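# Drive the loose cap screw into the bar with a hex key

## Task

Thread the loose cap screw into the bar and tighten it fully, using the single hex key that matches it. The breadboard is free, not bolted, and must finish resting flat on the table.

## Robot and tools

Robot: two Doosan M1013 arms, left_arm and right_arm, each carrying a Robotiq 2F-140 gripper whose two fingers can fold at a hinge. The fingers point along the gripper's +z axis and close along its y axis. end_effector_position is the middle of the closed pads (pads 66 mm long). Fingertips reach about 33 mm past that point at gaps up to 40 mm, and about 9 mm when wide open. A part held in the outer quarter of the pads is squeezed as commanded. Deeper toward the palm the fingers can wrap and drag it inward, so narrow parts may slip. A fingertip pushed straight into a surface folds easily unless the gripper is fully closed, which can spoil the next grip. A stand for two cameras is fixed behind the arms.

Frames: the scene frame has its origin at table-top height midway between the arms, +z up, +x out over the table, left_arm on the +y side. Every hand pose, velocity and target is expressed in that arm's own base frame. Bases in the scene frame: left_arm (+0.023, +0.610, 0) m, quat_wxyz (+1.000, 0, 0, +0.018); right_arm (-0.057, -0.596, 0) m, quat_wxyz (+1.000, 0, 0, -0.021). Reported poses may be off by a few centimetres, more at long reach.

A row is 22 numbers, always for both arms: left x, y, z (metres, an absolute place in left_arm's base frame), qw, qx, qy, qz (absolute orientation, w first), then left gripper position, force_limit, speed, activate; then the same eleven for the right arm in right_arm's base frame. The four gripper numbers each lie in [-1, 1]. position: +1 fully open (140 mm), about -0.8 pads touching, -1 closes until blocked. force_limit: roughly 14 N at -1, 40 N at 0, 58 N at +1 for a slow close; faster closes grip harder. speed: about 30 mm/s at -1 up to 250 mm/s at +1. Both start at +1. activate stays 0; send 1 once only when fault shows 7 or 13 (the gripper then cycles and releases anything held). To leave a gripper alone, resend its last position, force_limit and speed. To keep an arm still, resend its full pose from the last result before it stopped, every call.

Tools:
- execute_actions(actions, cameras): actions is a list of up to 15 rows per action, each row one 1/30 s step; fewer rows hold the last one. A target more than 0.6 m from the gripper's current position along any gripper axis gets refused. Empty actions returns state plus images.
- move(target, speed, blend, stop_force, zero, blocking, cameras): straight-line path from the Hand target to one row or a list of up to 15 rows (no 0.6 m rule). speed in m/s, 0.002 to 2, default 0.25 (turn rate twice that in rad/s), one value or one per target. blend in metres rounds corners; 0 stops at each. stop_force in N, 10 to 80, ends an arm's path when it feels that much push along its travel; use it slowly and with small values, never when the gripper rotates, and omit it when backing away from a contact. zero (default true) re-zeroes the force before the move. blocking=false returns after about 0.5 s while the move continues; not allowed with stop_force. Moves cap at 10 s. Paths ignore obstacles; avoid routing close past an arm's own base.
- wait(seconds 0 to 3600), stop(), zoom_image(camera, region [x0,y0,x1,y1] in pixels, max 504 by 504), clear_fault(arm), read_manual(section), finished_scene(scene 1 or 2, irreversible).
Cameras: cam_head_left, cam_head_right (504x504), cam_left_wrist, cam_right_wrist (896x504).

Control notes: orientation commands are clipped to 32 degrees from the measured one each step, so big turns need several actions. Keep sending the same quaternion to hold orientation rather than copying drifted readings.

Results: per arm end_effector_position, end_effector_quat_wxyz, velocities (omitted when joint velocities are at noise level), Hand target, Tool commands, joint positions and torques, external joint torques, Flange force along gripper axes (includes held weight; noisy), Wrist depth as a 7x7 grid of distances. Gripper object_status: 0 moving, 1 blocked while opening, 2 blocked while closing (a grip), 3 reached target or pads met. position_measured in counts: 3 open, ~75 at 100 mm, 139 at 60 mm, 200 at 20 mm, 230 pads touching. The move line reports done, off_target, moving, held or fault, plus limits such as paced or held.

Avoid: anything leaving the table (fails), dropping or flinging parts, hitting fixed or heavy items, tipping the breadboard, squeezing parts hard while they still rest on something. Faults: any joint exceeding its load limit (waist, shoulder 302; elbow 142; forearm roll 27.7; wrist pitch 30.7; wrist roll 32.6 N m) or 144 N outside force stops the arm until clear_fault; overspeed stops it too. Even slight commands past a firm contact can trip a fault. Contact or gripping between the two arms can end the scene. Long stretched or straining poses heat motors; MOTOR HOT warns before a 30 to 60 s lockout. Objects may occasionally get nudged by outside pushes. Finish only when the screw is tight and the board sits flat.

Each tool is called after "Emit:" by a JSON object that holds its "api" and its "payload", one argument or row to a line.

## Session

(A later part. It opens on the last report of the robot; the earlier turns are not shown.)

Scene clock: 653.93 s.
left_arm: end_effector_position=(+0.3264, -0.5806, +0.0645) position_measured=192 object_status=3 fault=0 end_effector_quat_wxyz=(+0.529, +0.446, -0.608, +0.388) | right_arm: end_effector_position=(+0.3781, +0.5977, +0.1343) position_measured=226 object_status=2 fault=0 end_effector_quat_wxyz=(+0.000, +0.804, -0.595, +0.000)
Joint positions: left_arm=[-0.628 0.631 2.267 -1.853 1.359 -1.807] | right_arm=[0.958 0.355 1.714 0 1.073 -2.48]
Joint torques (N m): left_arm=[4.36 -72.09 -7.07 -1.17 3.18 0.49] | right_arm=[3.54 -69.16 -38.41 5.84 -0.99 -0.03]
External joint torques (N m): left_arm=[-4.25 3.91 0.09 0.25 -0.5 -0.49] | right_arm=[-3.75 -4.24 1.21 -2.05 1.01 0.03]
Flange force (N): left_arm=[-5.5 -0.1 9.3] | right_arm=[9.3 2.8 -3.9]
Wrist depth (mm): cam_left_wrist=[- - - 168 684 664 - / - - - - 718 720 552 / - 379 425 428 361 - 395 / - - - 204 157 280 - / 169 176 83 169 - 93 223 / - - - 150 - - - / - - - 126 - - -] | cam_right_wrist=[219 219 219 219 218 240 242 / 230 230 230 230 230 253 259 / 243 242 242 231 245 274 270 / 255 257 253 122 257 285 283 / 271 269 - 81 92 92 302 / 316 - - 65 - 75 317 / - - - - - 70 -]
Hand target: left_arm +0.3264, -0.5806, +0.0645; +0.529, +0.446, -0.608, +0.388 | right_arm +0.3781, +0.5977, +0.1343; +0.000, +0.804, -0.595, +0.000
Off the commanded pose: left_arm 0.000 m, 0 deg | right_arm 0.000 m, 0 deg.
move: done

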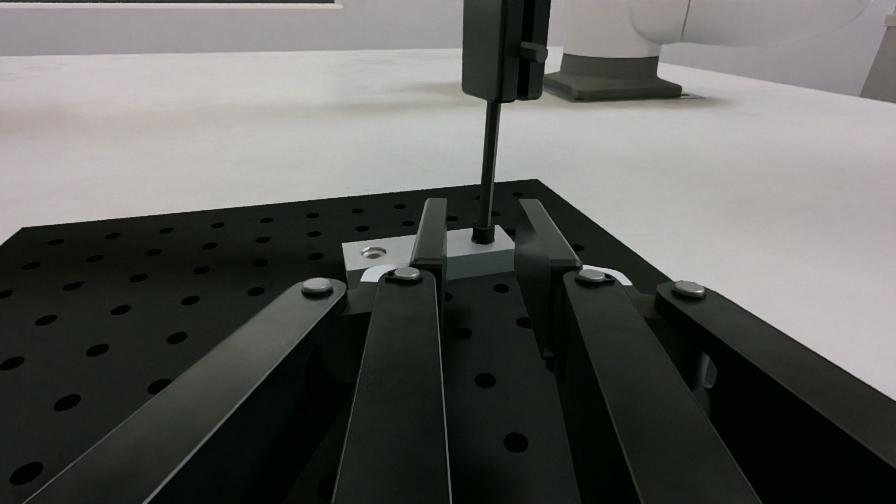

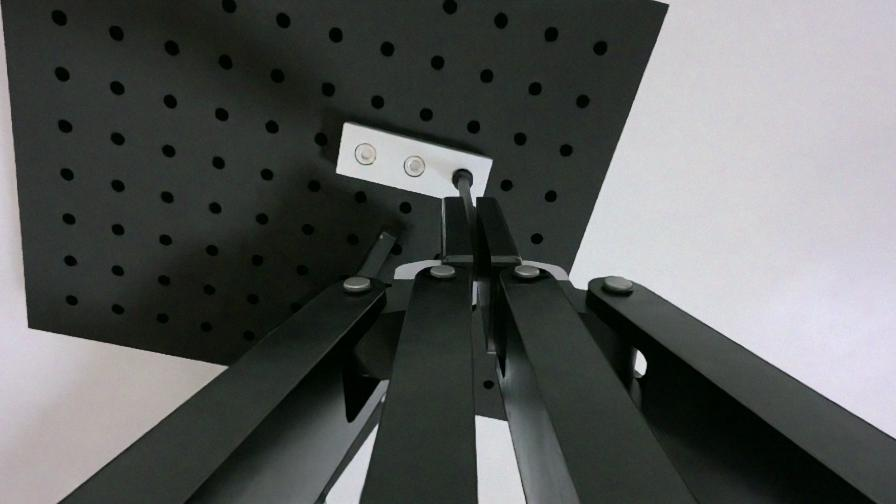

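Emit:
{"api": "move", "payload": {
  "target": [
    [0.3264,-0.5806,0.0645,-0.529,-0.446,0.608,-0.388,-0.5,-1,0,0,0.3867,0.5943,0.1340,0,-0.1478,0.9890,0,-1,0.5,-1,0],
    [0.3264,-0.5806,0.0645,-0.529,-0.446,0.608,-0.388,-0.5,-1,0,0,0.3833,0.5857,0.13375,0,0.5948,0.8039,0,-1,0.5,-1,0],
    [0.3264,-0.5806,0.0645,-0.529,-0.446,0.608,-0.388,-0.5,-1,0,0,0.3747,0.5891,0.1335,0,0.9890,0.1478,0,-1,0.5,-1,0],
    [0.3264,-0.5806,0.0645,-0.529,-0.446,0.608,-0.388,-0.5,-1,0,0,0.3781,0.5977,0.13325,0,0.8039,-0.5948,0,-1,0.5,-1,0],
    [0.3264,-0.5806,0.0645,-0.529,-0.446,0.608,-0.388,-0.5,-1,0,0,0.3846,0.5970,0.1331,0,0.3987,-0.9171,0,-1,0.5,-1,0]
  ],
  "speed": 0.5,
  "blend": [0.03,0.03,0.03,0.03,0]
}}

Emit:
{"api": "move", "payload": {
  "target": [
    [0.3264,-0.5806,0.0645,-0.529,-0.446,0.608,-0.388,-0.5,-1,0,0,0.3846,0.5970,0.142,0,0.3987,-0.9171,0,-1,0.5,-1,0],
    [0.3264,-0.5806,0.0645,-0.529,-0.446,0.608,-0.388,-0.5,-1,0,0,0.3781,0.5977,0.142,0,0.8039,-0.5948,0,-1,0.5,-1,0],
    [0.3264,-0.5806,0.0645,-0.529,-0.446,0.608,-0.388,-0.5,-1,0,0,0.3747,0.5891,0.142,0,0.9890,0.1478,0,-1,0.5,-1,0],
    [0.3264,-0.5806,0.0645,-0.529,-0.446,0.608,-0.388,-0.5,-1,0,0,0.3833,0.5857,0.142,0,0.5948,0.8039,0,-1,0.5,-1,0],
    [0.3264,-0.5806,0.0645,-0.529,-0.446,0.608,-0.388,-0.5,-1,0,0,0.3867,0.5943,0.142,0,-0.1478,0.9890,0,-1,0.5,-1,0],
    [0.3264,-0.5806,0.0645,-0.529,-0.446,0.608,-0.388,-0.5,-1,0,0,0.3781,0.5977,0.142,0,-0.8039,0.5948,0,-1,0.5,-1,0],
    [0.3264,-0.5806,0.0645,-0.529,-0.446,0.608,-0.388,-0.5,-1,0,0,0.3747,0.5891,0.142,0,-0.9890,-0.1478,0,-1,0.5,-1,0],
    [0.3264,-0.5806,0.0645,-0.529,-0.446,0.608,-0.388,-0.5,-1,0,0,0.3855,0.5874,0.142,0,-0.4067,-0.9135,0,-1,0.5,-1,0],
    [0.3264,-0.5806,0.0645,-0.529,-0.446,0.608,-0.388,-0.5,-1,0,0,0.3833,0.5857,0.142,0,-0.5948,-0.8039,0,-1,0.5,-1,0]
  ],
  "speed": [0.06,1,1,1,1,1,1,1,1],
  "blend": [0.003,0.1,0.1,0.1,0.1,0.1,0.1,0,0],
  "cameras": ["cam_left_wrist","cam_right_wrist"]
}}

Emit:
{"api": "zoom_image", "payload": {
  "camera": "cam_left_wrist",
  "region": [440, 180, 540, 280]
}}

Emit:
{"api": "zoom_image", "payload": {
  "camera": "cam_right_wrist",
  "region": [420, 120, 520, 220]
}}

Emit:
{"api": "move", "payload": {
  "target": [
    [0.3264,-0.5806,0.0645,-0.529,-0.446,0.608,-0.388,-0.5,-1,0,0,0.3833,0.5857,0.1375,0,-0.5948,-0.8039,0,-1,0.5,-1,0],
    [0.3264,-0.5806,0.0645,-0.529,-0.446,0.608,-0.388,-0.5,-1,0,0,0.3833,0.5857,0.1331,0,-0.5948,-0.8039,0,-1,0.5,-1,0]
  ],
  "speed": [0.03,0.015],
  "stop_force": 10,
  "cameras": ["cam_left_wrist","cam_right_wrist"]
}}

Emit:
{"api": "zoom_image", "payload": {
  "camera": "cam_left_wrist",
  "region": [440, 180, 540, 280]
}}

Emit:
{"api": "zoom_image", "payload": {
  "camera": "cam_right_wrist",
  "region": [420, 120, 520, 220]
}}

Scene clock: 682.90 s.
left_arm: end_effector_position=(+0.3264, -0.5806, +0.0645) position_measured=192 object_status=3 fault=0 end_effector_quat_wxyz=(+0.529, +0.446, -0.608, +0.388) | right_arm: end_effector_position=(+0.3847, +0.5970, +0.1331) position_measured=226 object_status=2 fault=0 end_effector_quat_wxyz=(+0.000, -0.399, +0.917, +0.000)
Joint positions: left_arm=[-0.628 0.631 2.267 -1.853 1.359 -1.807] | right_arm=[0.95 0.36 1.709 0 1.072 4.842]
Joint torques (N m): left_arm=[4.48 -72.29 -7.04 -1.2 3.19 0.44] | right_arm=[2.11 -69.25 -37.58 5.25 -1.09 0.05]
External joint torques (N m): left_arm=[-4.64 4.18 0.03 0.27 -0.51 -0.44] | right_arm=[-2.21 -4.39 0.43 -1.42 1.12 -0.05]
Flange force (N): left_arm=[-6.0 0.0 10.1] | right_arm=[6.0 -4.3 -4.9]
Wrist depth (mm): cam_left_wrist=[1999 2079 - 158 689 673 640 / 638 659 - 513 661 784 574 / - 392 366 294 336 356 389 / - - 240 204 158 300 281 / 169 178 83 169 - 93 227 / - - - 150 - - - / - - - 126 - - -] | cam_right_wrist=[241 242 221 217 240 241 241 / 254 251 229 229 225 253 253 / 267 261 242 236 241 259 266 / 283 255 253 121 249 256 280 / 297 269 - 81 92 81 298 / 316 - - 65 - 75 315 / - - - - - 70 -]
Hand target: left_arm +0.3264, -0.5806, +0.0645; +0.529, +0.446, -0.608, +0.388 | right_arm +0.3846, +0.5970, +0.1331; +0.000, -0.399, +0.917, +0.000
Off the commanded pose: left_arm 0.000 m, 0 deg | right_arm 0.000 m, 0 deg.
move: done

Scene clock: 689.73 s.
left_arm: end_effector_position=(+0.3264, -0.5806, +0.0645) position_measured=192 object_status=3 fault=0 end_effector_quat_wxyz=(+0.529, +0.446, -0.608, +0.388) | right_arm: end_effector_position=(+0.3833, +0.5856, +0.1421) position_measured=226 object_status=2 fault=0 end_effector_quat_wxyz=(+0.000, +0.595, +0.804, +0.000)
Joint positions: left_arm=[-0.628 0.631 2.267 -1.853 1.359 -1.807] | right_arm=[0.942 0.338 1.722 0 1.081 -5.638]
Joint torques (N m): left_arm=[4.26 -72.03 -7.24 -1.19 3.19 0.46] | right_arm=[-0.8 -66.29 -37.37 4.12 -0.58 0.07]
External joint torques (N m): left_arm=[-4.29 3.9 0.26 0.28 -0.51 -0.46] | right_arm=[0.8 -5.86 -0.04 -0.25 0.54 -0.07]
Flange force (N): left_arm=[-5.5 0.3 9.2] | right_arm=[-4.3 -6.8 -5.5]
Wrist depth (mm): cam_left_wrist=[1983 2113 1329 169 701 658 602 / 511 564 739 574 691 559 - / 387 387 420 403 430 433 - / 211 227 - 204 157 262 - / 177 177 83 168 - 93 - / - - - 150 - - - / - - - 127 - - -] | cam_right_wrist=[248 247 243 223 223 227 227 / 260 260 258 235 235 239 240 / 274 275 256 241 248 250 252 / 289 289 269 121 262 267 275 / 310 304 - 81 92 92 312 / 324 - - 66 - 75 329 / - - - - - 70 -]
Hand target: left_arm +0.3264, -0.5806, +0.0645; +0.529, +0.446, -0.608, +0.388 | right_arm +0.3833, +0.5857, +0.1420; +0.000, +0.595, +0.804, +0.000
Off the commanded pose: left_arm 0.000 m, 0 deg | right_arm 0.000 m, 0 deg.
move: done

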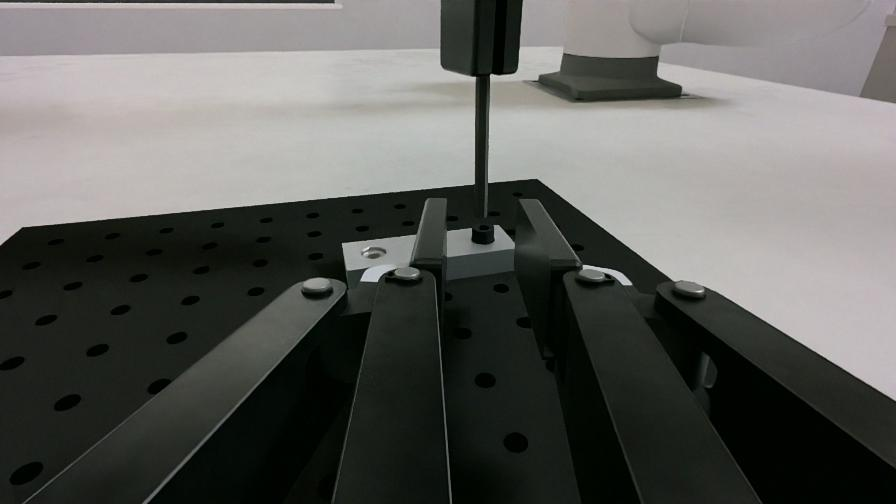

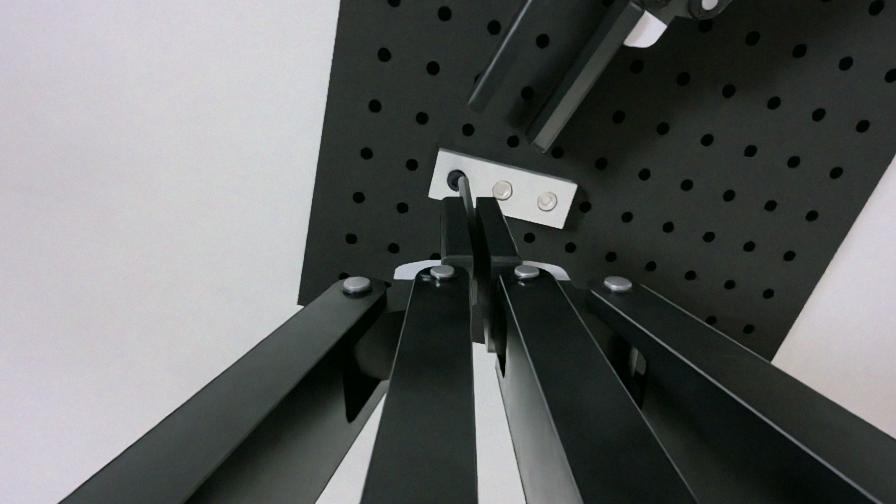

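Scaled by 5.040 from the camera's image (finer frame: 1280x720).

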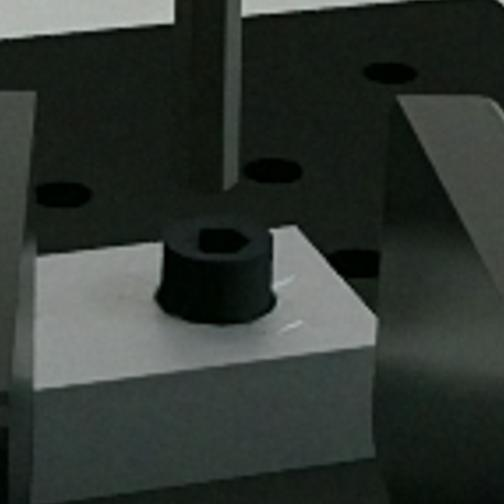

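Scaled by 5.040 from the camera's image (finer frame: 1280x720).

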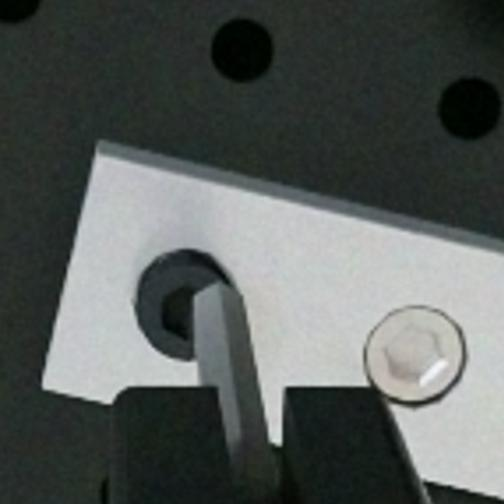

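Scene clock: 690.80 s.
left_arm: end_effector_position=(+0.3264, -0.5806, +0.0645) position_measured=192 object_status=3 fault=0 end_effector_quat_wxyz=(+0.529, +0.446, -0.608, +0.388) | right_arm: end_effector_position=(+0.3833, +0.5857, +0.1331) position_measured=226 object_status=2 fault=0 end_effector_quat_wxyz=(+0.000, +0.595, +0.804, +0.000)
Joint positions: left_arm=[-0.628 0.631 2.267 -1.853 1.359 -1.807] | right_arm=[0.942 0.345 1.73 0 1.066 -5.638]
Joint torques (N m): left_arm=[4.23 -72.18 -7.13 -1.18 3.19 0.45] | right_arm=[-0.44 -67.2 -36.15 3.97 -0.22 -0.04]
External joint torques (N m): left_arm=[-4.15 4.02 0.06 0.26 -0.51 -0.45] | right_arm=[0.42 -5.4 -1.05 -0.13 0.17 0.04]
Flange force (N): left_arm=[-5.8 -0.2 9.1] | right_arm=[-3.0 -4.6 -5.5]
Wrist depth (mm): cam_left_wrist=[1868 - 1896 171 704 651 579 / 641 - - 513 758 710 - / - - - - 392 - 395 / - 227 - 204 157 - - / 169 177 83 169 - 93 - / - - - 150 - - - / - - - 127 - - -] | cam_right_wrist=[239 240 233 216 213 217 218 / 252 252 248 229 226 230 228 / 268 266 246 234 237 242 241 / 283 283 259 122 254 256 260 / 301 297 - 81 92 92 298 / 317 - - 66 - 75 312 / - - - - - 70 -]
Hand target: left_arm +0.3264, -0.5806, +0.0645; +0.529, +0.446, -0.608, +0.388 | right_arm +0.3833, +0.5857, +0.1331; +0.000, +0.595, +0.804, +0.000
Off the commanded pose: left_arm 0.000 m, 0 deg | right_arm 0.000 m, 0 deg.
move: done

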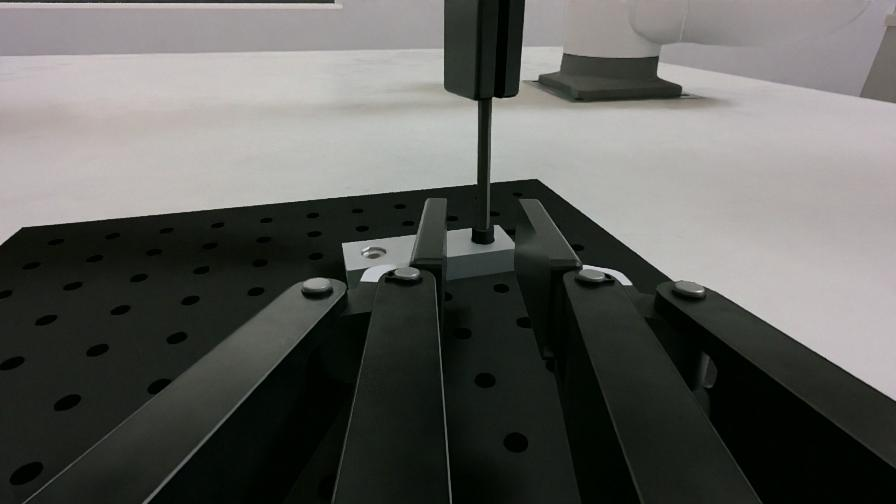

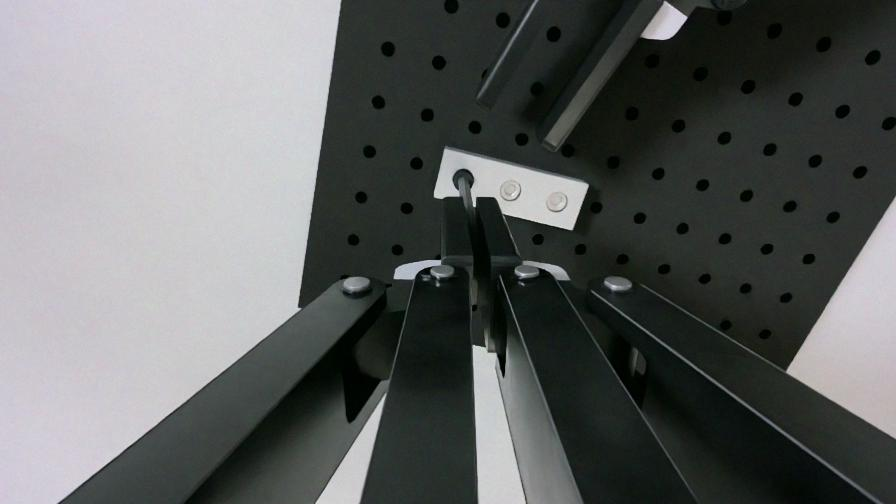

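Scaled by 5.040 from the camera's image (finer frame: 1280x720).

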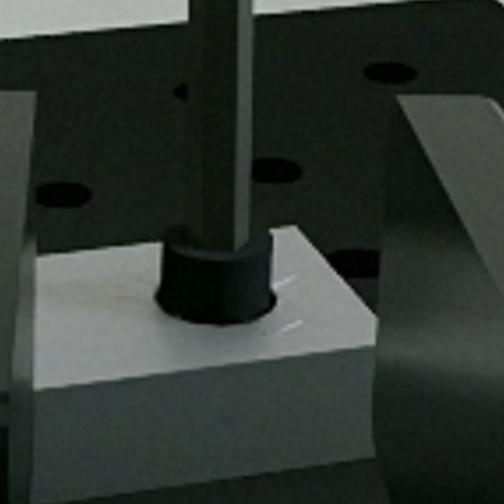

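Scaled by 5.040 from the camera's image (finer frame: 1280x720).

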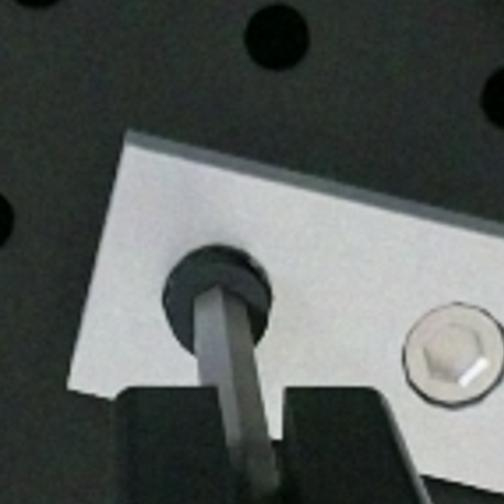

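Emit:
{"api": "move", "payload": {
  "target": [
    [0.3264,-0.5806,0.0645,-0.529,-0.446,0.608,-0.388,-0.5,-1,0,0,0.3747,0.5891,0.13285,0,-0.9890,-0.1478,0,-1,0.5,-1,0],
    [0.3264,-0.5806,0.0645,-0.529,-0.446,0.608,-0.388,-0.5,-1,0,0,0.3781,0.5977,0.1326,0,-0.8039,0.5948,0,-1,0.5,-1,0],
    [0.3264,-0.5806,0.0645,-0.529,-0.446,0.608,-0.388,-0.5,-1,0,0,0.3867,0.5943,0.13235,0,-0.1478,0.9890,0,-1,0.5,-1,0],
    [0.3264,-0.5806,0.0645,-0.529,-0.446,0.608,-0.388,-0.5,-1,0,0,0.3833,0.5857,0.1321,0,0.5948,0.8039,0,-1,0.5,-1,0],
    [0.3264,-0.5806,0.0645,-0.529,-0.446,0.608,-0.388,-0.5,-1,0,0,0.3747,0.5891,0.13185,0,0.9890,0.1478,0,-1,0.5,-1,0],
    [0.3264,-0.5806,0.0645,-0.529,-0.446,0.608,-0.388,-0.5,-1,0,0,0.3781,0.5977,0.1316,0,0.8039,-0.5948,0,-1,0.5,-1,0],
    [0.3264,-0.5806,0.0645,-0.529,-0.446,0.608,-0.388,-0.5,-1,0,0,0.3846,0.5970,0.1314,0,0.3987,-0.9171,0,-1,0.5,-1,0]
  ],
  "speed": 0.65,
  "blend": [0.03,0.03,0.03,0.03,0.03,0.03,0]
}}

Emit:
{"api": "move", "payload": {
  "target": [
    [0.3264,-0.5806,0.0645,-0.529,-0.446,0.608,-0.388,-0.5,-1,0,0,0.3846,0.5970,0.140,0,0.3987,-0.9171,0,-1,0.5,-1,0],
    [0.3264,-0.5806,0.0645,-0.529,-0.446,0.608,-0.388,-0.5,-1,0,0,0.3781,0.5977,0.140,0,0.8039,-0.5948,0,-1,0.5,-1,0],
    [0.3264,-0.5806,0.0645,-0.529,-0.446,0.608,-0.388,-0.5,-1,0,0,0.3747,0.5891,0.140,0,0.9890,0.1478,0,-1,0.5,-1,0],
    [0.3264,-0.5806,0.0645,-0.529,-0.446,0.608,-0.388,-0.5,-1,0,0,0.3833,0.5857,0.140,0,0.5948,0.8039,0,-1,0.5,-1,0],
    [0.3264,-0.5806,0.0645,-0.529,-0.446,0.608,-0.388,-0.5,-1,0,0,0.3867,0.5943,0.140,0,-0.1478,0.9890,0,-1,0.5,-1,0],
    [0.3264,-0.5806,0.0645,-0.529,-0.446,0.608,-0.388,-0.5,-1,0,0,0.3781,0.5977,0.140,0,-0.8039,0.5948,0,-1,0.5,-1,0],
    [0.3264,-0.5806,0.0645,-0.529,-0.446,0.608,-0.388,-0.5,-1,0,0,0.3747,0.5891,0.140,0,-0.9890,-0.1478,0,-1,0.5,-1,0],
    [0.3264,-0.5806,0.0645,-0.529,-0.446,0.608,-0.388,-0.5,-1,0,0,0.3855,0.5874,0.140,0,-0.4067,-0.9135,0,-1,0.5,-1,0],
    [0.3264,-0.5806,0.0645,-0.529,-0.446,0.608,-0.388,-0.5,-1,0,0,0.3833,0.5857,0.140,0,-0.5948,-0.8039,0,-1,0.5,-1,0]
  ],
  "speed": [0.06,1,1,1,1,1,1,1,1],
  "blend": [0.003,0.1,0.1,0.1,0.1,0.1,0.1,0,0]
}}

Emit:
{"api": "move", "payload": {
  "target": [
    [0.3264,-0.5806,0.0645,-0.529,-0.446,0.608,-0.388,-0.5,-1,0,0,0.3833,0.5857,0.1358,0,-0.5948,-0.8039,0,-1,0.5,-1,0],
    [0.3264,-0.5806,0.0645,-0.529,-0.446,0.608,-0.388,-0.5,-1,0,0,0.3833,0.5857,0.1314,0,-0.5948,-0.8039,0,-1,0.5,-1,0]
  ],
  "speed": [0.03,0.015],
  "stop_force": 10,
  "cameras": ["cam_left_wrist","cam_right_wrist"]
}}

Emit:
{"api": "zoom_image", "payload": {
  "camera": "cam_left_wrist",
  "region": [440, 180, 540, 280]
}}

Scene clock: 711.00 s.
left_arm: end_effector_position=(+0.3264, -0.5806, +0.0645) position_measured=192 object_status=3 fault=0 end_effector_quat_wxyz=(+0.529, +0.446, -0.608, +0.388) | right_arm: end_effector_position=(+0.3846, +0.5970, +0.1314) position_measured=226 object_status=2 fault=0 end_effector_quat_wxyz=(+0.000, -0.399, +0.917, +0.000)
Joint positions: left_arm=[-0.628 0.631 2.267 -1.853 1.359 -1.807] | right_arm=[0.95 0.361 1.711 0 1.07 4.842]
Joint torques (N m): left_arm=[4.27 -72.27 -7.06 -1.19 3.21 0.44] | right_arm=[1.73 -69.35 -37.87 5.43 -1.07 0.02]
External joint torques (N m): left_arm=[-4.32 4.11 0.01 0.26 -0.53 -0.44] | right_arm=[-1.64 -4.46 0.87 -1.62 1.11 -0.02]
Flange force (N): left_arm=[-5.9 -0.2 9.5] | right_arm=[7.0 -3.6 -4.6]
Wrist depth (mm): cam_left_wrist=[- - 1457 158 180 658 620 / 659 629 626 517 712 - 562 / 422 388 383 388 421 - - / 241 229 225 203 157 - - / 169 175 83 170 - 93 - / - - - 150 - - - / - - - 127 - - -] | cam_right_wrist=[239 238 220 215 236 238 240 / 252 248 228 227 245 251 248 / 266 259 240 233 241 260 265 / 282 253 251 122 250 256 277 / 295 268 - 81 92 92 297 / 314 - - 66 - 75 312 / - - - - - 70 -]
Hand target: left_arm +0.3264, -0.5806, +0.0645; +0.529, +0.446, -0.608, +0.388 | right_arm +0.3846, +0.5970, +0.1314; +0.000, -0.399, +0.917, +0.000
Off the commanded pose: left_arm 0.000 m, 0 deg | right_arm 0.000 m, 0 deg.
move: done

Scene clock: 717.83 s.
left_arm: end_effector_position=(+0.3264, -0.5806, +0.0645) position_measured=192 object_status=3 fault=0 end_effector_quat_wxyz=(+0.529, +0.446, -0.608, +0.388) | right_arm: end_effector_position=(+0.3833, +0.5856, +0.1401) position_measured=226 object_status=2 fault=0 end_effector_quat_wxyz=(+0.000, +0.595, +0.804, +0.000)
Joint positions: left_arm=[-0.628 0.631 2.267 -1.853 1.359 -1.807] | right_arm=[0.942 0.34 1.724 0 1.078 -5.638]
Joint torques (N m): left_arm=[4.33 -72.27 -7.12 -1.19 3.17 0.45] | right_arm=[-0.32 -67.54 -36.53 4.13 -0.56 0.11]
External joint torques (N m): left_arm=[-4.21 4.1 0.13 0.28 -0.49 -0.45] | right_arm=[0.34 -4.84 -0.91 -0.26 0.52 -0.11]
Flange force (N): left_arm=[-5.9 -0.1 9.2] | right_arm=[-2.8 -3.9 -5.5]
Wrist depth (mm): cam_left_wrist=[1778 - - 170 708 661 614 / - - - - 706 637 570 / - - - - - - 409 / - - - 204 157 267 278 / 168 175 83 169 - 93 227 / - - - 151 - - - / - - - 126 - - -] | cam_right_wrist=[245 245 240 221 219 224 225 / 259 257 256 235 233 237 236 / 272 273 252 243 247 249 249 / 289 289 267 122 261 263 273 / 307 304 - 81 92 92 310 / 330 - - 66 - 75 322 / - - - - - 70 -]
Hand target: left_arm +0.3264, -0.5806, +0.0645; +0.529, +0.446, -0.608, +0.388 | right_arm +0.3833, +0.5857, +0.1400; +0.000, +0.595, +0.804, +0.000
Off the commanded pose: left_arm 0.000 m, 0 deg | right_arm 0.000 m, 0 deg.
move: done

Scene clock: 718.90 s.
left_arm: end_effector_position=(+0.3264, -0.5806, +0.0645) position_measured=192 object_status=3 fault=0 end_effector_quat_wxyz=(+0.529, +0.446, -0.608, +0.388) | right_arm: end_effector_position=(+0.3833, +0.5857, +0.1314) position_measured=226 object_status=2 fault=0 end_effector_quat_wxyz=(+0.000, +0.595, +0.804, +0.000)
Joint positions: left_arm=[-0.628 0.631 2.267 -1.853 1.359 -1.807] | right_arm=[0.942 0.347 1.732 0 1.063 -5.638]
Joint torques (N m): left_arm=[4.16 -72.19 -7.09 -1.21 3.22 0.44] | right_arm=[0.42 -67.3 -36.77 4.54 -0.94 0.02]
External joint torques (N m): left_arm=[-4.3 4.06 0.07 0.29 -0.53 -0.44] | right_arm=[-0.48 -4.97 -0.19 -0.72 0.9 -0.02]
Flange force (N): left_arm=[-5.8 -0.1 9.4] | right_arm=[-4.5 -4.3 -5.7]
Wrist depth (mm): cam_left_wrist=[- 1048 2553 171 699 656 581 / - - 629 - 708 651 574 / - - - 394 427 396 391 / - - - 204 158 - 284 / 168 177 83 169 - 93 - / - - - 150 - - - / - - - 126 - - -] | cam_right_wrist=[238 238 235 215 211 216 216 / 251 251 255 227 226 227 227 / 265 265 245 233 235 239 240 / 282 282 257 122 251 255 256 / 299 295 - 81 92 92 295 / 314 - - 66 - 75 315 / - - - - - 70 -]
Hand target: left_arm +0.3264, -0.5806, +0.0645; +0.529, +0.446, -0.608, +0.388 | right_arm +0.3833, +0.5857, +0.1314; +0.000, +0.595, +0.804, +0.000
Off the commanded pose: left_arm 0.000 m, 0 deg | right_arm 0.000 m, 0 deg.
move: done

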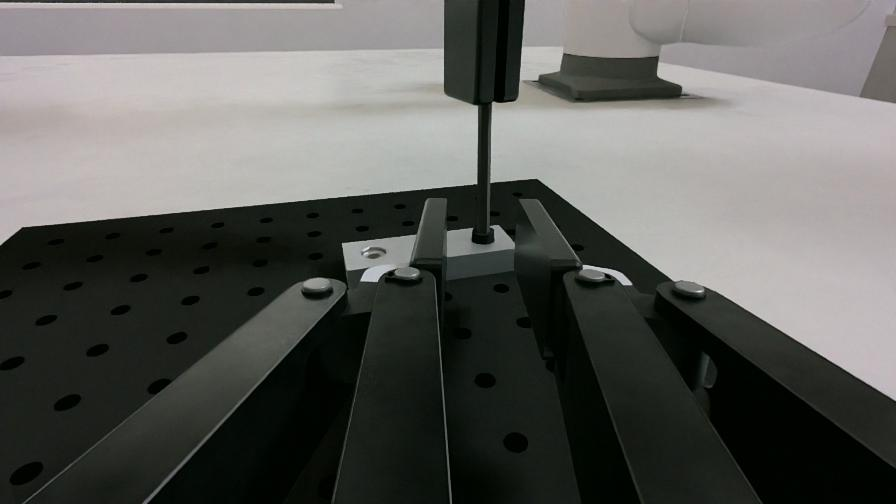

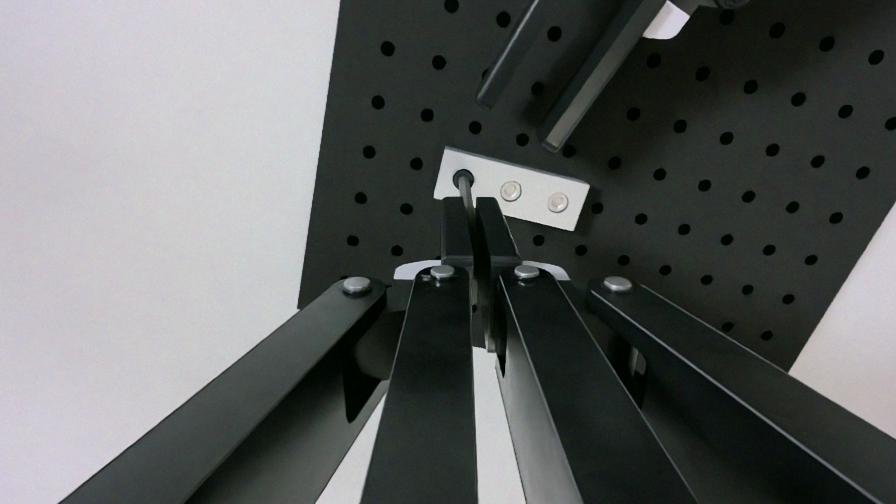

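Scaled by 5.040 from the camera's image (finer frame: 1280x720).

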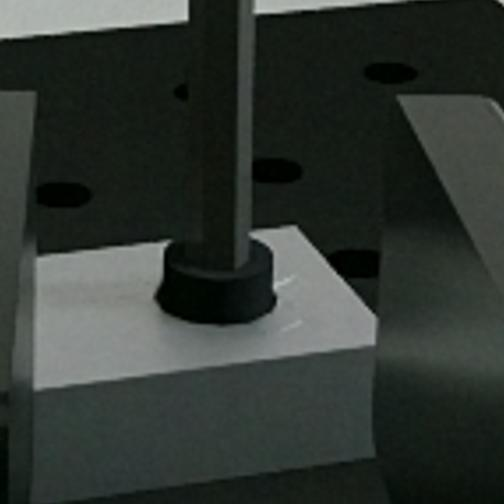

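Emit:
{"api": "move", "payload": {
  "target": [
    [0.3264,-0.5806,0.0645,-0.529,-0.446,0.608,-0.388,-0.5,-1,0,0,0.3747,0.5891,0.13115,0,-0.9890,-0.1478,0,-1,0.5,-1,0],
    [0.3264,-0.5806,0.0645,-0.529,-0.446,0.608,-0.388,-0.5,-1,0,0,0.3781,0.5977,0.1309,0,-0.8039,0.5948,0,-1,0.5,-1,0],
    [0.3264,-0.5806,0.0645,-0.529,-0.446,0.608,-0.388,-0.5,-1,0,0,0.3867,0.5943,0.13065,0,-0.1478,0.9890,0,-1,0.5,-1,0],
    [0.3264,-0.5806,0.0645,-0.529,-0.446,0.608,-0.388,-0.5,-1,0,0,0.3833,0.5857,0.1304,0,0.5948,0.8039,0,-1,0.5,-1,0],
    [0.3264,-0.5806,0.0645,-0.529,-0.446,0.608,-0.388,-0.5,-1,0,0,0.3747,0.5891,0.13015,0,0.9890,0.1478,0,-1,0.5,-1,0],
    [0.3264,-0.5806,0.0645,-0.529,-0.446,0.608,-0.388,-0.5,-1,0,0,0.3781,0.5977,0.1299,0,0.8039,-0.5948,0,-1,0.5,-1,0],
    [0.3264,-0.5806,0.0645,-0.529,-0.446,0.608,-0.388,-0.5,-1,0,0,0.3846,0.5970,0.1297,0,0.3987,-0.9171,0,-1,0.5,-1,0]
  ],
  "speed": 0.65,
  "blend": [0.03,0.03,0.03,0.03,0.03,0.03,0]
}}

Emit:
{"api": "move", "payload": {
  "target": [
    [0.3264,-0.5806,0.0645,-0.529,-0.446,0.608,-0.388,-0.5,-1,0,0,0.3846,0.5970,0.1382,0,0.3987,-0.9171,0,-1,0.5,-1,0],
    [0.3264,-0.5806,0.0645,-0.529,-0.446,0.608,-0.388,-0.5,-1,0,0,0.3781,0.5977,0.1382,0,0.8039,-0.5948,0,-1,0.5,-1,0],
    [0.3264,-0.5806,0.0645,-0.529,-0.446,0.608,-0.388,-0.5,-1,0,0,0.3747,0.5891,0.1382,0,0.9890,0.1478,0,-1,0.5,-1,0],
    [0.3264,-0.5806,0.0645,-0.529,-0.446,0.608,-0.388,-0.5,-1,0,0,0.3833,0.5857,0.1382,0,0.5948,0.8039,0,-1,0.5,-1,0],
    [0.3264,-0.5806,0.0645,-0.529,-0.446,0.608,-0.388,-0.5,-1,0,0,0.3867,0.5943,0.1382,0,-0.1478,0.9890,0,-1,0.5,-1,0],
    [0.3264,-0.5806,0.0645,-0.529,-0.446,0.608,-0.388,-0.5,-1,0,0,0.3781,0.5977,0.1382,0,-0.8039,0.5948,0,-1,0.5,-1,0],
    [0.3264,-0.5806,0.0645,-0.529,-0.446,0.608,-0.388,-0.5,-1,0,0,0.3747,0.5891,0.1382,0,-0.9890,-0.1478,0,-1,0.5,-1,0],
    [0.3264,-0.5806,0.0645,-0.529,-0.446,0.608,-0.388,-0.5,-1,0,0,0.3855,0.5874,0.1382,0,-0.4067,-0.9135,0,-1,0.5,-1,0],
    [0.3264,-0.5806,0.0645,-0.529,-0.446,0.608,-0.388,-0.5,-1,0,0,0.3833,0.5857,0.1382,0,-0.5948,-0.8039,0,-1,0.5,-1,0]
  ],
  "speed": [0.06,1,1,1,1,1,1,1,1],
  "blend": [0.003,0.1,0.1,0.1,0.1,0.1,0.1,0,0]
}}

Emit:
{"api": "move", "payload": {
  "target": [
    [0.3264,-0.5806,0.0645,-0.529,-0.446,0.608,-0.388,-0.5,-1,0,0,0.3833,0.5857,0.1341,0,-0.5948,-0.8039,0,-1,0.5,-1,0],
    [0.3264,-0.5806,0.0645,-0.529,-0.446,0.608,-0.388,-0.5,-1,0,0,0.3833,0.5857,0.1297,0,-0.5948,-0.8039,0,-1,0.5,-1,0]
  ],
  "speed": [0.03,0.015],
  "stop_force": 10,
  "cameras": ["cam_left_wrist","cam_right_wrist"]
}}

Emit:
{"api": "zoom_image", "payload": {
  "camera": "cam_left_wrist",
  "region": [440, 180, 540, 280]
}}

Scene clock: 746.13 s.
left_arm: end_effector_position=(+0.3264, -0.5806, +0.0645) position_measured=192 object_status=3 fault=0 end_effector_quat_wxyz=(+0.529, +0.446, -0.608, +0.388) | right_arm: end_effector_position=(+0.3846, +0.5970, +0.1297) position_measured=226 object_status=2 fault=0 end_effector_quat_wxyz=(+0.000, -0.399, +0.917, +0.000)
Joint positions: left_arm=[-0.628 0.631 2.267 -1.853 1.359 -1.807] | right_arm=[0.95 0.362 1.712 0 1.067 4.842]
Joint torques (N m): left_arm=[4.36 -72.18 -7.14 -1.19 3.2 0.42] | right_arm=[2.57 -68.87 -37.45 5.58 -1.1 0.06]
External joint torques (N m): left_arm=[-4.36 4.04 0.15 0.27 -0.52 -0.42] | right_arm=[-2.77 -5.33 0.36 -1.76 1.14 -0.06]
Flange force (N): left_arm=[-5.8 0.1 9.5] | right_arm=[7.0 -5.3 -5.8]
Wrist depth (mm): cam_left_wrist=[- 2262 1252 159 699 664 615 / 633 641 641 187 779 663 648 / 421 - 463 - - 403 - / - - - 203 157 281 281 / 169 177 83 170 - 93 229 / - - - 149 - - - / - - - 127 - - -] | cam_right_wrist=[239 238 217 215 235 240 237 / 253 248 226 226 227 249 249 / 264 244 238 233 238 258 263 / 278 252 249 122 246 252 278 / 289 266 - 81 92 92 297 / 312 - - 66 - 75 310 / - - - - - 70 -]
Hand target: left_arm +0.3264, -0.5806, +0.0645; +0.529, +0.446, -0.608, +0.388 | right_arm +0.3846, +0.5970, +0.1297; +0.000, -0.399, +0.917, +0.000
Off the commanded pose: left_arm 0.000 m, 0 deg | right_arm 0.000 m, 0 deg.
move: done

Scene clock: 752.97 s.
left_arm: end_effector_position=(+0.3264, -0.5806, +0.0645) position_measured=192 object_status=3 fault=0 end_effector_quat_wxyz=(+0.529, +0.446, -0.608, +0.388) | right_arm: end_effector_position=(+0.3833, +0.5856, +0.1383) position_measured=226 object_status=2 fault=0 end_effector_quat_wxyz=(+0.000, +0.595, +0.804, +0.000)
Joint positions: left_arm=[-0.628 0.631 2.267 -1.853 1.359 -1.807] | right_arm=[0.942 0.341 1.726 0 1.075 -5.638]
Joint torques (N m): left_arm=[4.4 -72.44 -7.22 -1.2 3.19 0.42] | right_arm=[0.95 -66.89 -36.42 4.18 -0.59 0.05]
External joint torques (N m): left_arm=[-4.65 4.3 0.12 0.27 -0.51 -0.42] | right_arm=[-1.13 -5.57 -0.88 -0.33 0.56 -0.05]
Flange force (N): left_arm=[-6.3 0.1 10.1] | right_arm=[-5.1 -3.5 -6.1]
Wrist depth (mm): cam_left_wrist=[- 2131 - 169 691 645 626 / 641 637 651 183 722 - 575 / - - - 271 391 394 479 / - - - 204 157 280 284 / 175 176 83 169 - 93 - / - - - 150 - - - / - - - 126 - - -] | cam_right_wrist=[244 244 240 219 218 222 224 / 257 256 252 233 231 235 236 / 269 271 251 240 244 248 247 / 286 287 263 122 257 262 269 / 305 301 - 81 92 92 310 / 322 - - 66 - 75 325 / - - - - - 70 -]
Hand target: left_arm +0.3264, -0.5806, +0.0645; +0.529, +0.446, -0.608, +0.388 | right_arm +0.3833, +0.5857, +0.1382; +0.000, +0.595, +0.804, +0.000
Off the commanded pose: left_arm 0.000 m, 0 deg | right_arm 0.000 m, 0 deg.
move: done

Scene clock: 754.03 s.
left_arm: end_effector_position=(+0.3264, -0.5806, +0.0645) position_measured=192 object_status=3 fault=0 end_effector_quat_wxyz=(+0.529, +0.446, -0.608, +0.388) | right_arm: end_effector_position=(+0.3833, +0.5857, +0.1297) position_measured=226 object_status=2 fault=0 end_effector_quat_wxyz=(+0.000, +0.595, +0.804, +0.000)
Joint positions: left_arm=[-0.628 0.631 2.267 -1.853 1.359 -1.807] | right_arm=[0.942 0.348 1.733 0 1.06 -5.638]
Joint torques (N m): left_arm=[4.2 -72.32 -7.07 -1.19 3.17 0.43] | right_arm=[0.48 -67.48 -36.93 4.68 -0.91 0.03]
External joint torques (N m): left_arm=[-3.77 4.11 0.1 0.28 -0.5 -0.43] | right_arm=[-0.56 -4.86 -0.06 -0.86 0.87 -0.03]
Flange force (N): left_arm=[-6.1 -0.4 8.4] | right_arm=[-4.7 -4.3 -5.4]
Wrist depth (mm): cam_left_wrist=[2185 1855 1816 172 704 701 - / - 568 638 512 651 562 573 / - 422 425 388 423 422 436 / - - - 204 157 - - / 169 176 83 169 - 93 - / - - - 150 - - - / - - - 126 - - -] | cam_right_wrist=[238 236 231 213 208 213 214 / 250 248 247 223 222 224 225 / 263 261 244 231 234 237 238 / 279 280 255 122 248 253 253 / 296 291 - 81 92 92 293 / 314 - - 66 - 75 313 / - - - - - 70 -]
Hand target: left_arm +0.3264, -0.5806, +0.0645; +0.529, +0.446, -0.608, +0.388 | right_arm +0.3833, +0.5857, +0.1297; +0.000, +0.595, +0.804, +0.000
Off the commanded pose: left_arm 0.000 m, 0 deg | right_arm 0.000 m, 0 deg.
move: done

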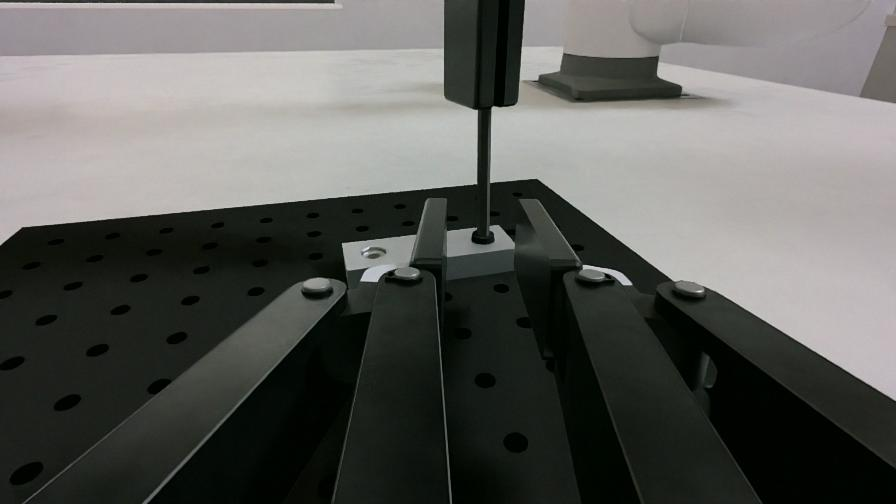

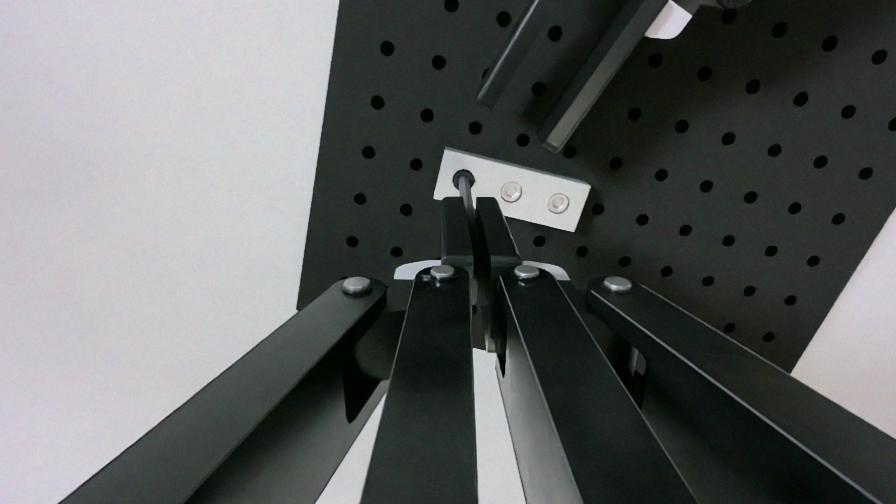

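Scaled by 5.040 from the camera's image (finer frame: 1280x720).

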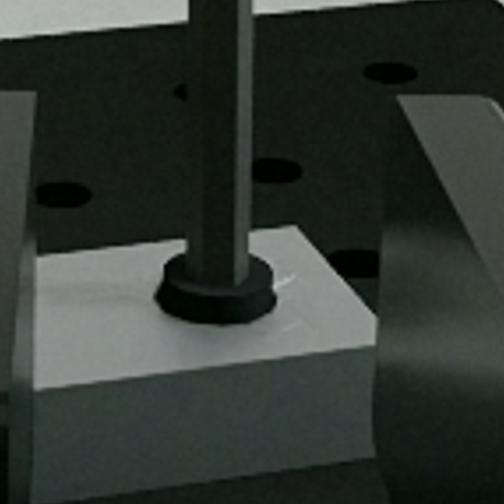

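Emit:
{"api": "move", "payload": {
  "target": [
    [0.3264,-0.5806,0.0645,-0.529,-0.446,0.608,-0.388,-0.5,-1,0,0,0.3747,0.5891,0.12945,0,-0.9890,-0.1478,0,-1,0.5,-1,0],
    [0.3264,-0.5806,0.0645,-0.529,-0.446,0.608,-0.388,-0.5,-1,0,0,0.3781,0.5977,0.1292,0,-0.8039,0.5948,0,-1,0.5,-1,0],
    [0.3264,-0.5806,0.0645,-0.529,-0.446,0.608,-0.388,-0.5,-1,0,0,0.3867,0.5943,0.12895,0,-0.1478,0.9890,0,-1,0.5,-1,0],
    [0.3264,-0.5806,0.0645,-0.529,-0.446,0.608,-0.388,-0.5,-1,0,0,0.3833,0.5857,0.1287,0,0.5948,0.8039,0,-1,0.5,-1,0],
    [0.3264,-0.5806,0.0645,-0.529,-0.446,0.608,-0.388,-0.5,-1,0,0,0.3747,0.5891,0.12845,0,0.9890,0.1478,0,-1,0.5,-1,0],
    [0.3264,-0.5806,0.0645,-0.529,-0.446,0.608,-0.388,-0.5,-1,0,0,0.3781,0.5977,0.1282,0,0.8039,-0.5948,0,-1,0.5,-1,0],
    [0.3264,-0.5806,0.0645,-0.529,-0.446,0.608,-0.388,-0.5,-1,0,0,0.3846,0.5970,0.1280,0,0.3987,-0.9171,0,-1,0.5,-1,0]
  ],
  "speed": 0.65,
  "blend": [0.03,0.03,0.03,0.03,0.03,0.03,0]
}}

Emit:
{"api": "move", "payload": {
  "target": [
    [0.3264,-0.5806,0.0645,-0.529,-0.446,0.608,-0.388,-0.5,-1,0,0,0.3846,0.5970,0.1365,0,0.3987,-0.9171,0,-1,0.5,-1,0],
    [0.3264,-0.5806,0.0645,-0.529,-0.446,0.608,-0.388,-0.5,-1,0,0,0.3781,0.5977,0.1365,0,0.8039,-0.5948,0,-1,0.5,-1,0],
    [0.3264,-0.5806,0.0645,-0.529,-0.446,0.608,-0.388,-0.5,-1,0,0,0.3747,0.5891,0.1365,0,0.9890,0.1478,0,-1,0.5,-1,0],
    [0.3264,-0.5806,0.0645,-0.529,-0.446,0.608,-0.388,-0.5,-1,0,0,0.3833,0.5857,0.1365,0,0.5948,0.8039,0,-1,0.5,-1,0],
    [0.3264,-0.5806,0.0645,-0.529,-0.446,0.608,-0.388,-0.5,-1,0,0,0.3867,0.5943,0.1365,0,-0.1478,0.9890,0,-1,0.5,-1,0],
    [0.3264,-0.5806,0.0645,-0.529,-0.446,0.608,-0.388,-0.5,-1,0,0,0.3781,0.5977,0.1365,0,-0.8039,0.5948,0,-1,0.5,-1,0],
    [0.3264,-0.5806,0.0645,-0.529,-0.446,0.608,-0.388,-0.5,-1,0,0,0.3747,0.5891,0.1365,0,-0.9890,-0.1478,0,-1,0.5,-1,0],
    [0.3264,-0.5806,0.0645,-0.529,-0.446,0.608,-0.388,-0.5,-1,0,0,0.3855,0.5874,0.1365,0,-0.4067,-0.9135,0,-1,0.5,-1,0],
    [0.3264,-0.5806,0.0645,-0.529,-0.446,0.608,-0.388,-0.5,-1,0,0,0.3833,0.5857,0.1365,0,-0.5948,-0.8039,0,-1,0.5,-1,0]
  ],
  "speed": [0.06,1,1,1,1,1,1,1,1],
  "blend": [0.003,0.1,0.1,0.1,0.1,0.1,0.1,0,0]
}}

Emit:
{"api": "move", "payload": {
  "target": [
    [0.3264,-0.5806,0.0645,-0.529,-0.446,0.608,-0.388,-0.5,-1,0,0,0.3833,0.5857,0.1324,0,-0.5948,-0.8039,0,-1,0.5,-1,0],
    [0.3264,-0.5806,0.0645,-0.529,-0.446,0.608,-0.388,-0.5,-1,0,0,0.3833,0.5857,0.1280,0,-0.5948,-0.8039,0,-1,0.5,-1,0]
  ],
  "speed": [0.03,0.015],
  "stop_force": 10,
  "cameras": ["cam_left_wrist","cam_right_wrist"]
}}

Emit:
{"api": "zoom_image", "payload": {
  "camera": "cam_left_wrist",
  "region": [440, 180, 540, 280]
}}

Scene clock: 775.03 s.
left_arm: end_effector_position=(+0.3264, -0.5806, +0.0645) position_measured=192 object_status=3 fault=0 end_effector_quat_wxyz=(+0.529, +0.446, -0.608, +0.388) | right_arm: end_effector_position=(+0.3846, +0.5970, +0.1280) position_measured=226 object_status=2 fault=0 end_effector_quat_wxyz=(+0.000, -0.399, +0.917, +0.000)
Joint positions: left_arm=[-0.628 0.631 2.267 -1.853 1.359 -1.807] | right_arm=[0.95 0.364 1.714 0 1.064 4.842]
Joint torques (N m): left_arm=[4.3 -72.32 -7.09 -1.19 3.21 0.46] | right_arm=[2.06 -68.46 -36.97 5.48 -1.08 0.01]
External joint torques (N m): left_arm=[-4.14 4.14 0.05 0.27 -0.54 -0.46] | right_arm=[-2.23 -6.11 -0.18 -1.66 1.12 -0.01]
Flange force (N): left_arm=[-6.0 -0.3 9.2] | right_arm=[7.1 -4.5 -6.9]
Wrist depth (mm): cam_left_wrist=[988 1003 1111 159 695 664 605 / 730 645 645 514 720 - - / - - 421 425 369 391 388 / - - - 204 158 281 281 / 168 176 83 162 - 93 227 / - - - 150 - - - / - - - 127 - - -] | cam_right_wrist=[237 236 217 213 232 235 236 / 249 247 224 225 229 248 248 / 263 242 237 231 235 259 261 / 276 250 248 122 248 251 276 / 272 264 - 81 92 92 292 / 309 - - 66 - 75 305 / - - - - - 70 -]
Hand target: left_arm +0.3264, -0.5806, +0.0645; +0.529, +0.446, -0.608, +0.388 | right_arm +0.3846, +0.5970, +0.1280; +0.000, -0.399, +0.917, +0.000
Off the commanded pose: left_arm 0.000 m, 0 deg | right_arm 0.000 m, 0 deg.
move: done

Scene clock: 781.87 s.
left_arm: end_effector_position=(+0.3264, -0.5806, +0.0645) position_measured=192 object_status=3 fault=0 end_effector_quat_wxyz=(+0.529, +0.446, -0.608, +0.388) | right_arm: end_effector_position=(+0.3833, +0.5856, +0.1366) position_measured=226 object_status=2 fault=0 end_effector_quat_wxyz=(+0.000, +0.595, +0.804, +0.000)
Joint positions: left_arm=[-0.628 0.631 2.267 -1.853 1.359 -1.807] | right_arm=[0.942 0.342 1.727 0 1.072 -5.638]
Joint torques (N m): left_arm=[4.31 -71.95 -7.04 -1.17 3.21 0.44] | right_arm=[0.14 -66.62 -37.51 4.14 -0.69 0.01]
External joint torques (N m): left_arm=[-4.32 3.81 0.05 0.25 -0.54 -0.44] | right_arm=[-0.16 -5.62 0.34 -0.29 0.66 -0.01]
Flange force (N): left_arm=[-5.3 0.0 9.4] | right_arm=[-5.5 -6.3 -5.2]
Wrist depth (mm): cam_left_wrist=[1766 1968 - 169 697 637 649 / - - - 518 728 664 646 / - 389 - 389 432 393 396 / - 225 214 204 157 313 - / 176 176 83 162 - 92 - / - - - 150 - - - / - - - 126 - - -] | cam_right_wrist=[242 242 237 218 216 221 222 / 255 255 250 232 229 232 233 / 269 270 251 240 241 246 246 / 286 284 261 122 258 261 267 / 302 301 - 81 92 92 306 / 316 - - 66 - 75 323 / - - - - - 70 -]
Hand target: left_arm +0.3264, -0.5806, +0.0645; +0.529, +0.446, -0.608, +0.388 | right_arm +0.3833, +0.5857, +0.1365; +0.000, +0.595, +0.804, +0.000
Off the commanded pose: left_arm 0.000 m, 0 deg | right_arm 0.000 m, 0 deg.
move: done

Scene clock: 782.93 s.
left_arm: end_effector_position=(+0.3264, -0.5806, +0.0645) position_measured=192 object_status=3 fault=0 end_effector_quat_wxyz=(+0.529, +0.446, -0.608, +0.388) | right_arm: end_effector_position=(+0.3833, +0.5857, +0.1280) position_measured=226 object_status=2 fault=0 end_effector_quat_wxyz=(+0.000, +0.595, +0.804, +0.000)
Joint positions: left_arm=[-0.628 0.631 2.267 -1.853 1.359 -1.807] | right_arm=[0.942 0.349 1.735 0 1.057 -5.638]
Joint torques (N m): left_arm=[4.25 -72.1 -7.11 -1.19 3.21 0.44] | right_arm=[1.08 -67.06 -37.03 5.07 -1.2 -0.01]
External joint torques (N m): left_arm=[-4.33 3.97 0.1 0.27 -0.53 -0.44] | right_arm=[-1.12 -4.66 0.47 -1.28 1.17 0.01]
Flange force (N): left_arm=[-5.6 0.0 9.4] | right_arm=[-5.7 -4.3 -5.3]
Wrist depth (mm): cam_left_wrist=[- - 2387 173 703 663 608 / - - - 516 716 627 - / - - - 392 - - - / - - - 204 158 - - / 168 176 83 162 - 93 - / - - - 150 - - - / - - - 126 - - -] | cam_right_wrist=[235 235 230 212 210 212 213 / 247 248 244 226 221 224 224 / 262 262 242 230 232 237 237 / 278 278 250 122 248 250 251 / 296 292 - 81 92 92 288 / 310 - - 66 - 75 310 / - - - - - 70 -]
Hand target: left_arm +0.3264, -0.5806, +0.0645; +0.529, +0.446, -0.608, +0.388 | right_arm +0.3833, +0.5857, +0.1280; +0.000, +0.595, +0.804, +0.000
Off the commanded pose: left_arm 0.000 m, 0 deg | right_arm 0.000 m, 0 deg.
move: done

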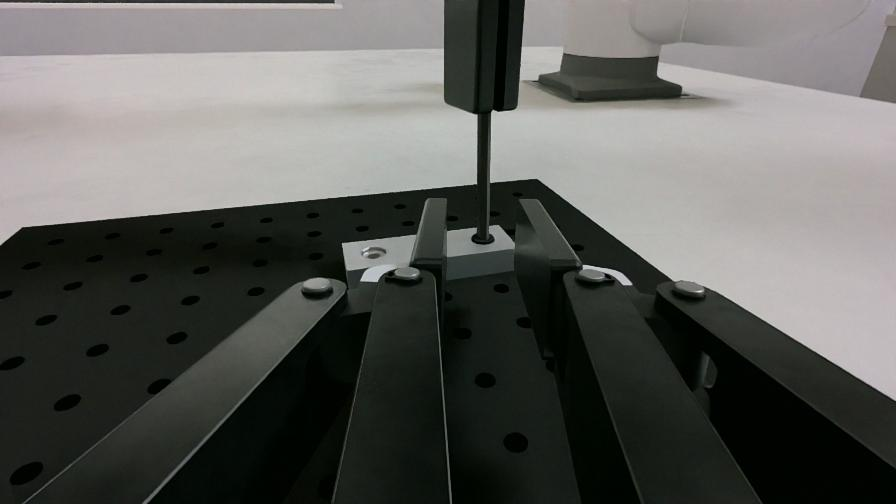

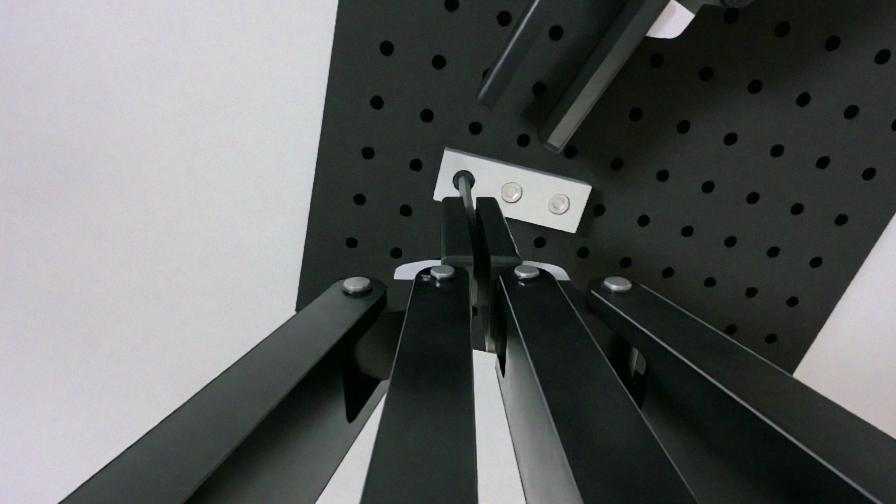

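Scaled by 5.040 from the camera's image (finer frame: 1280x720).

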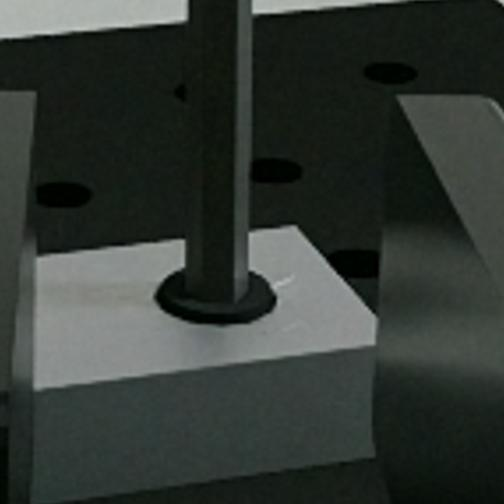

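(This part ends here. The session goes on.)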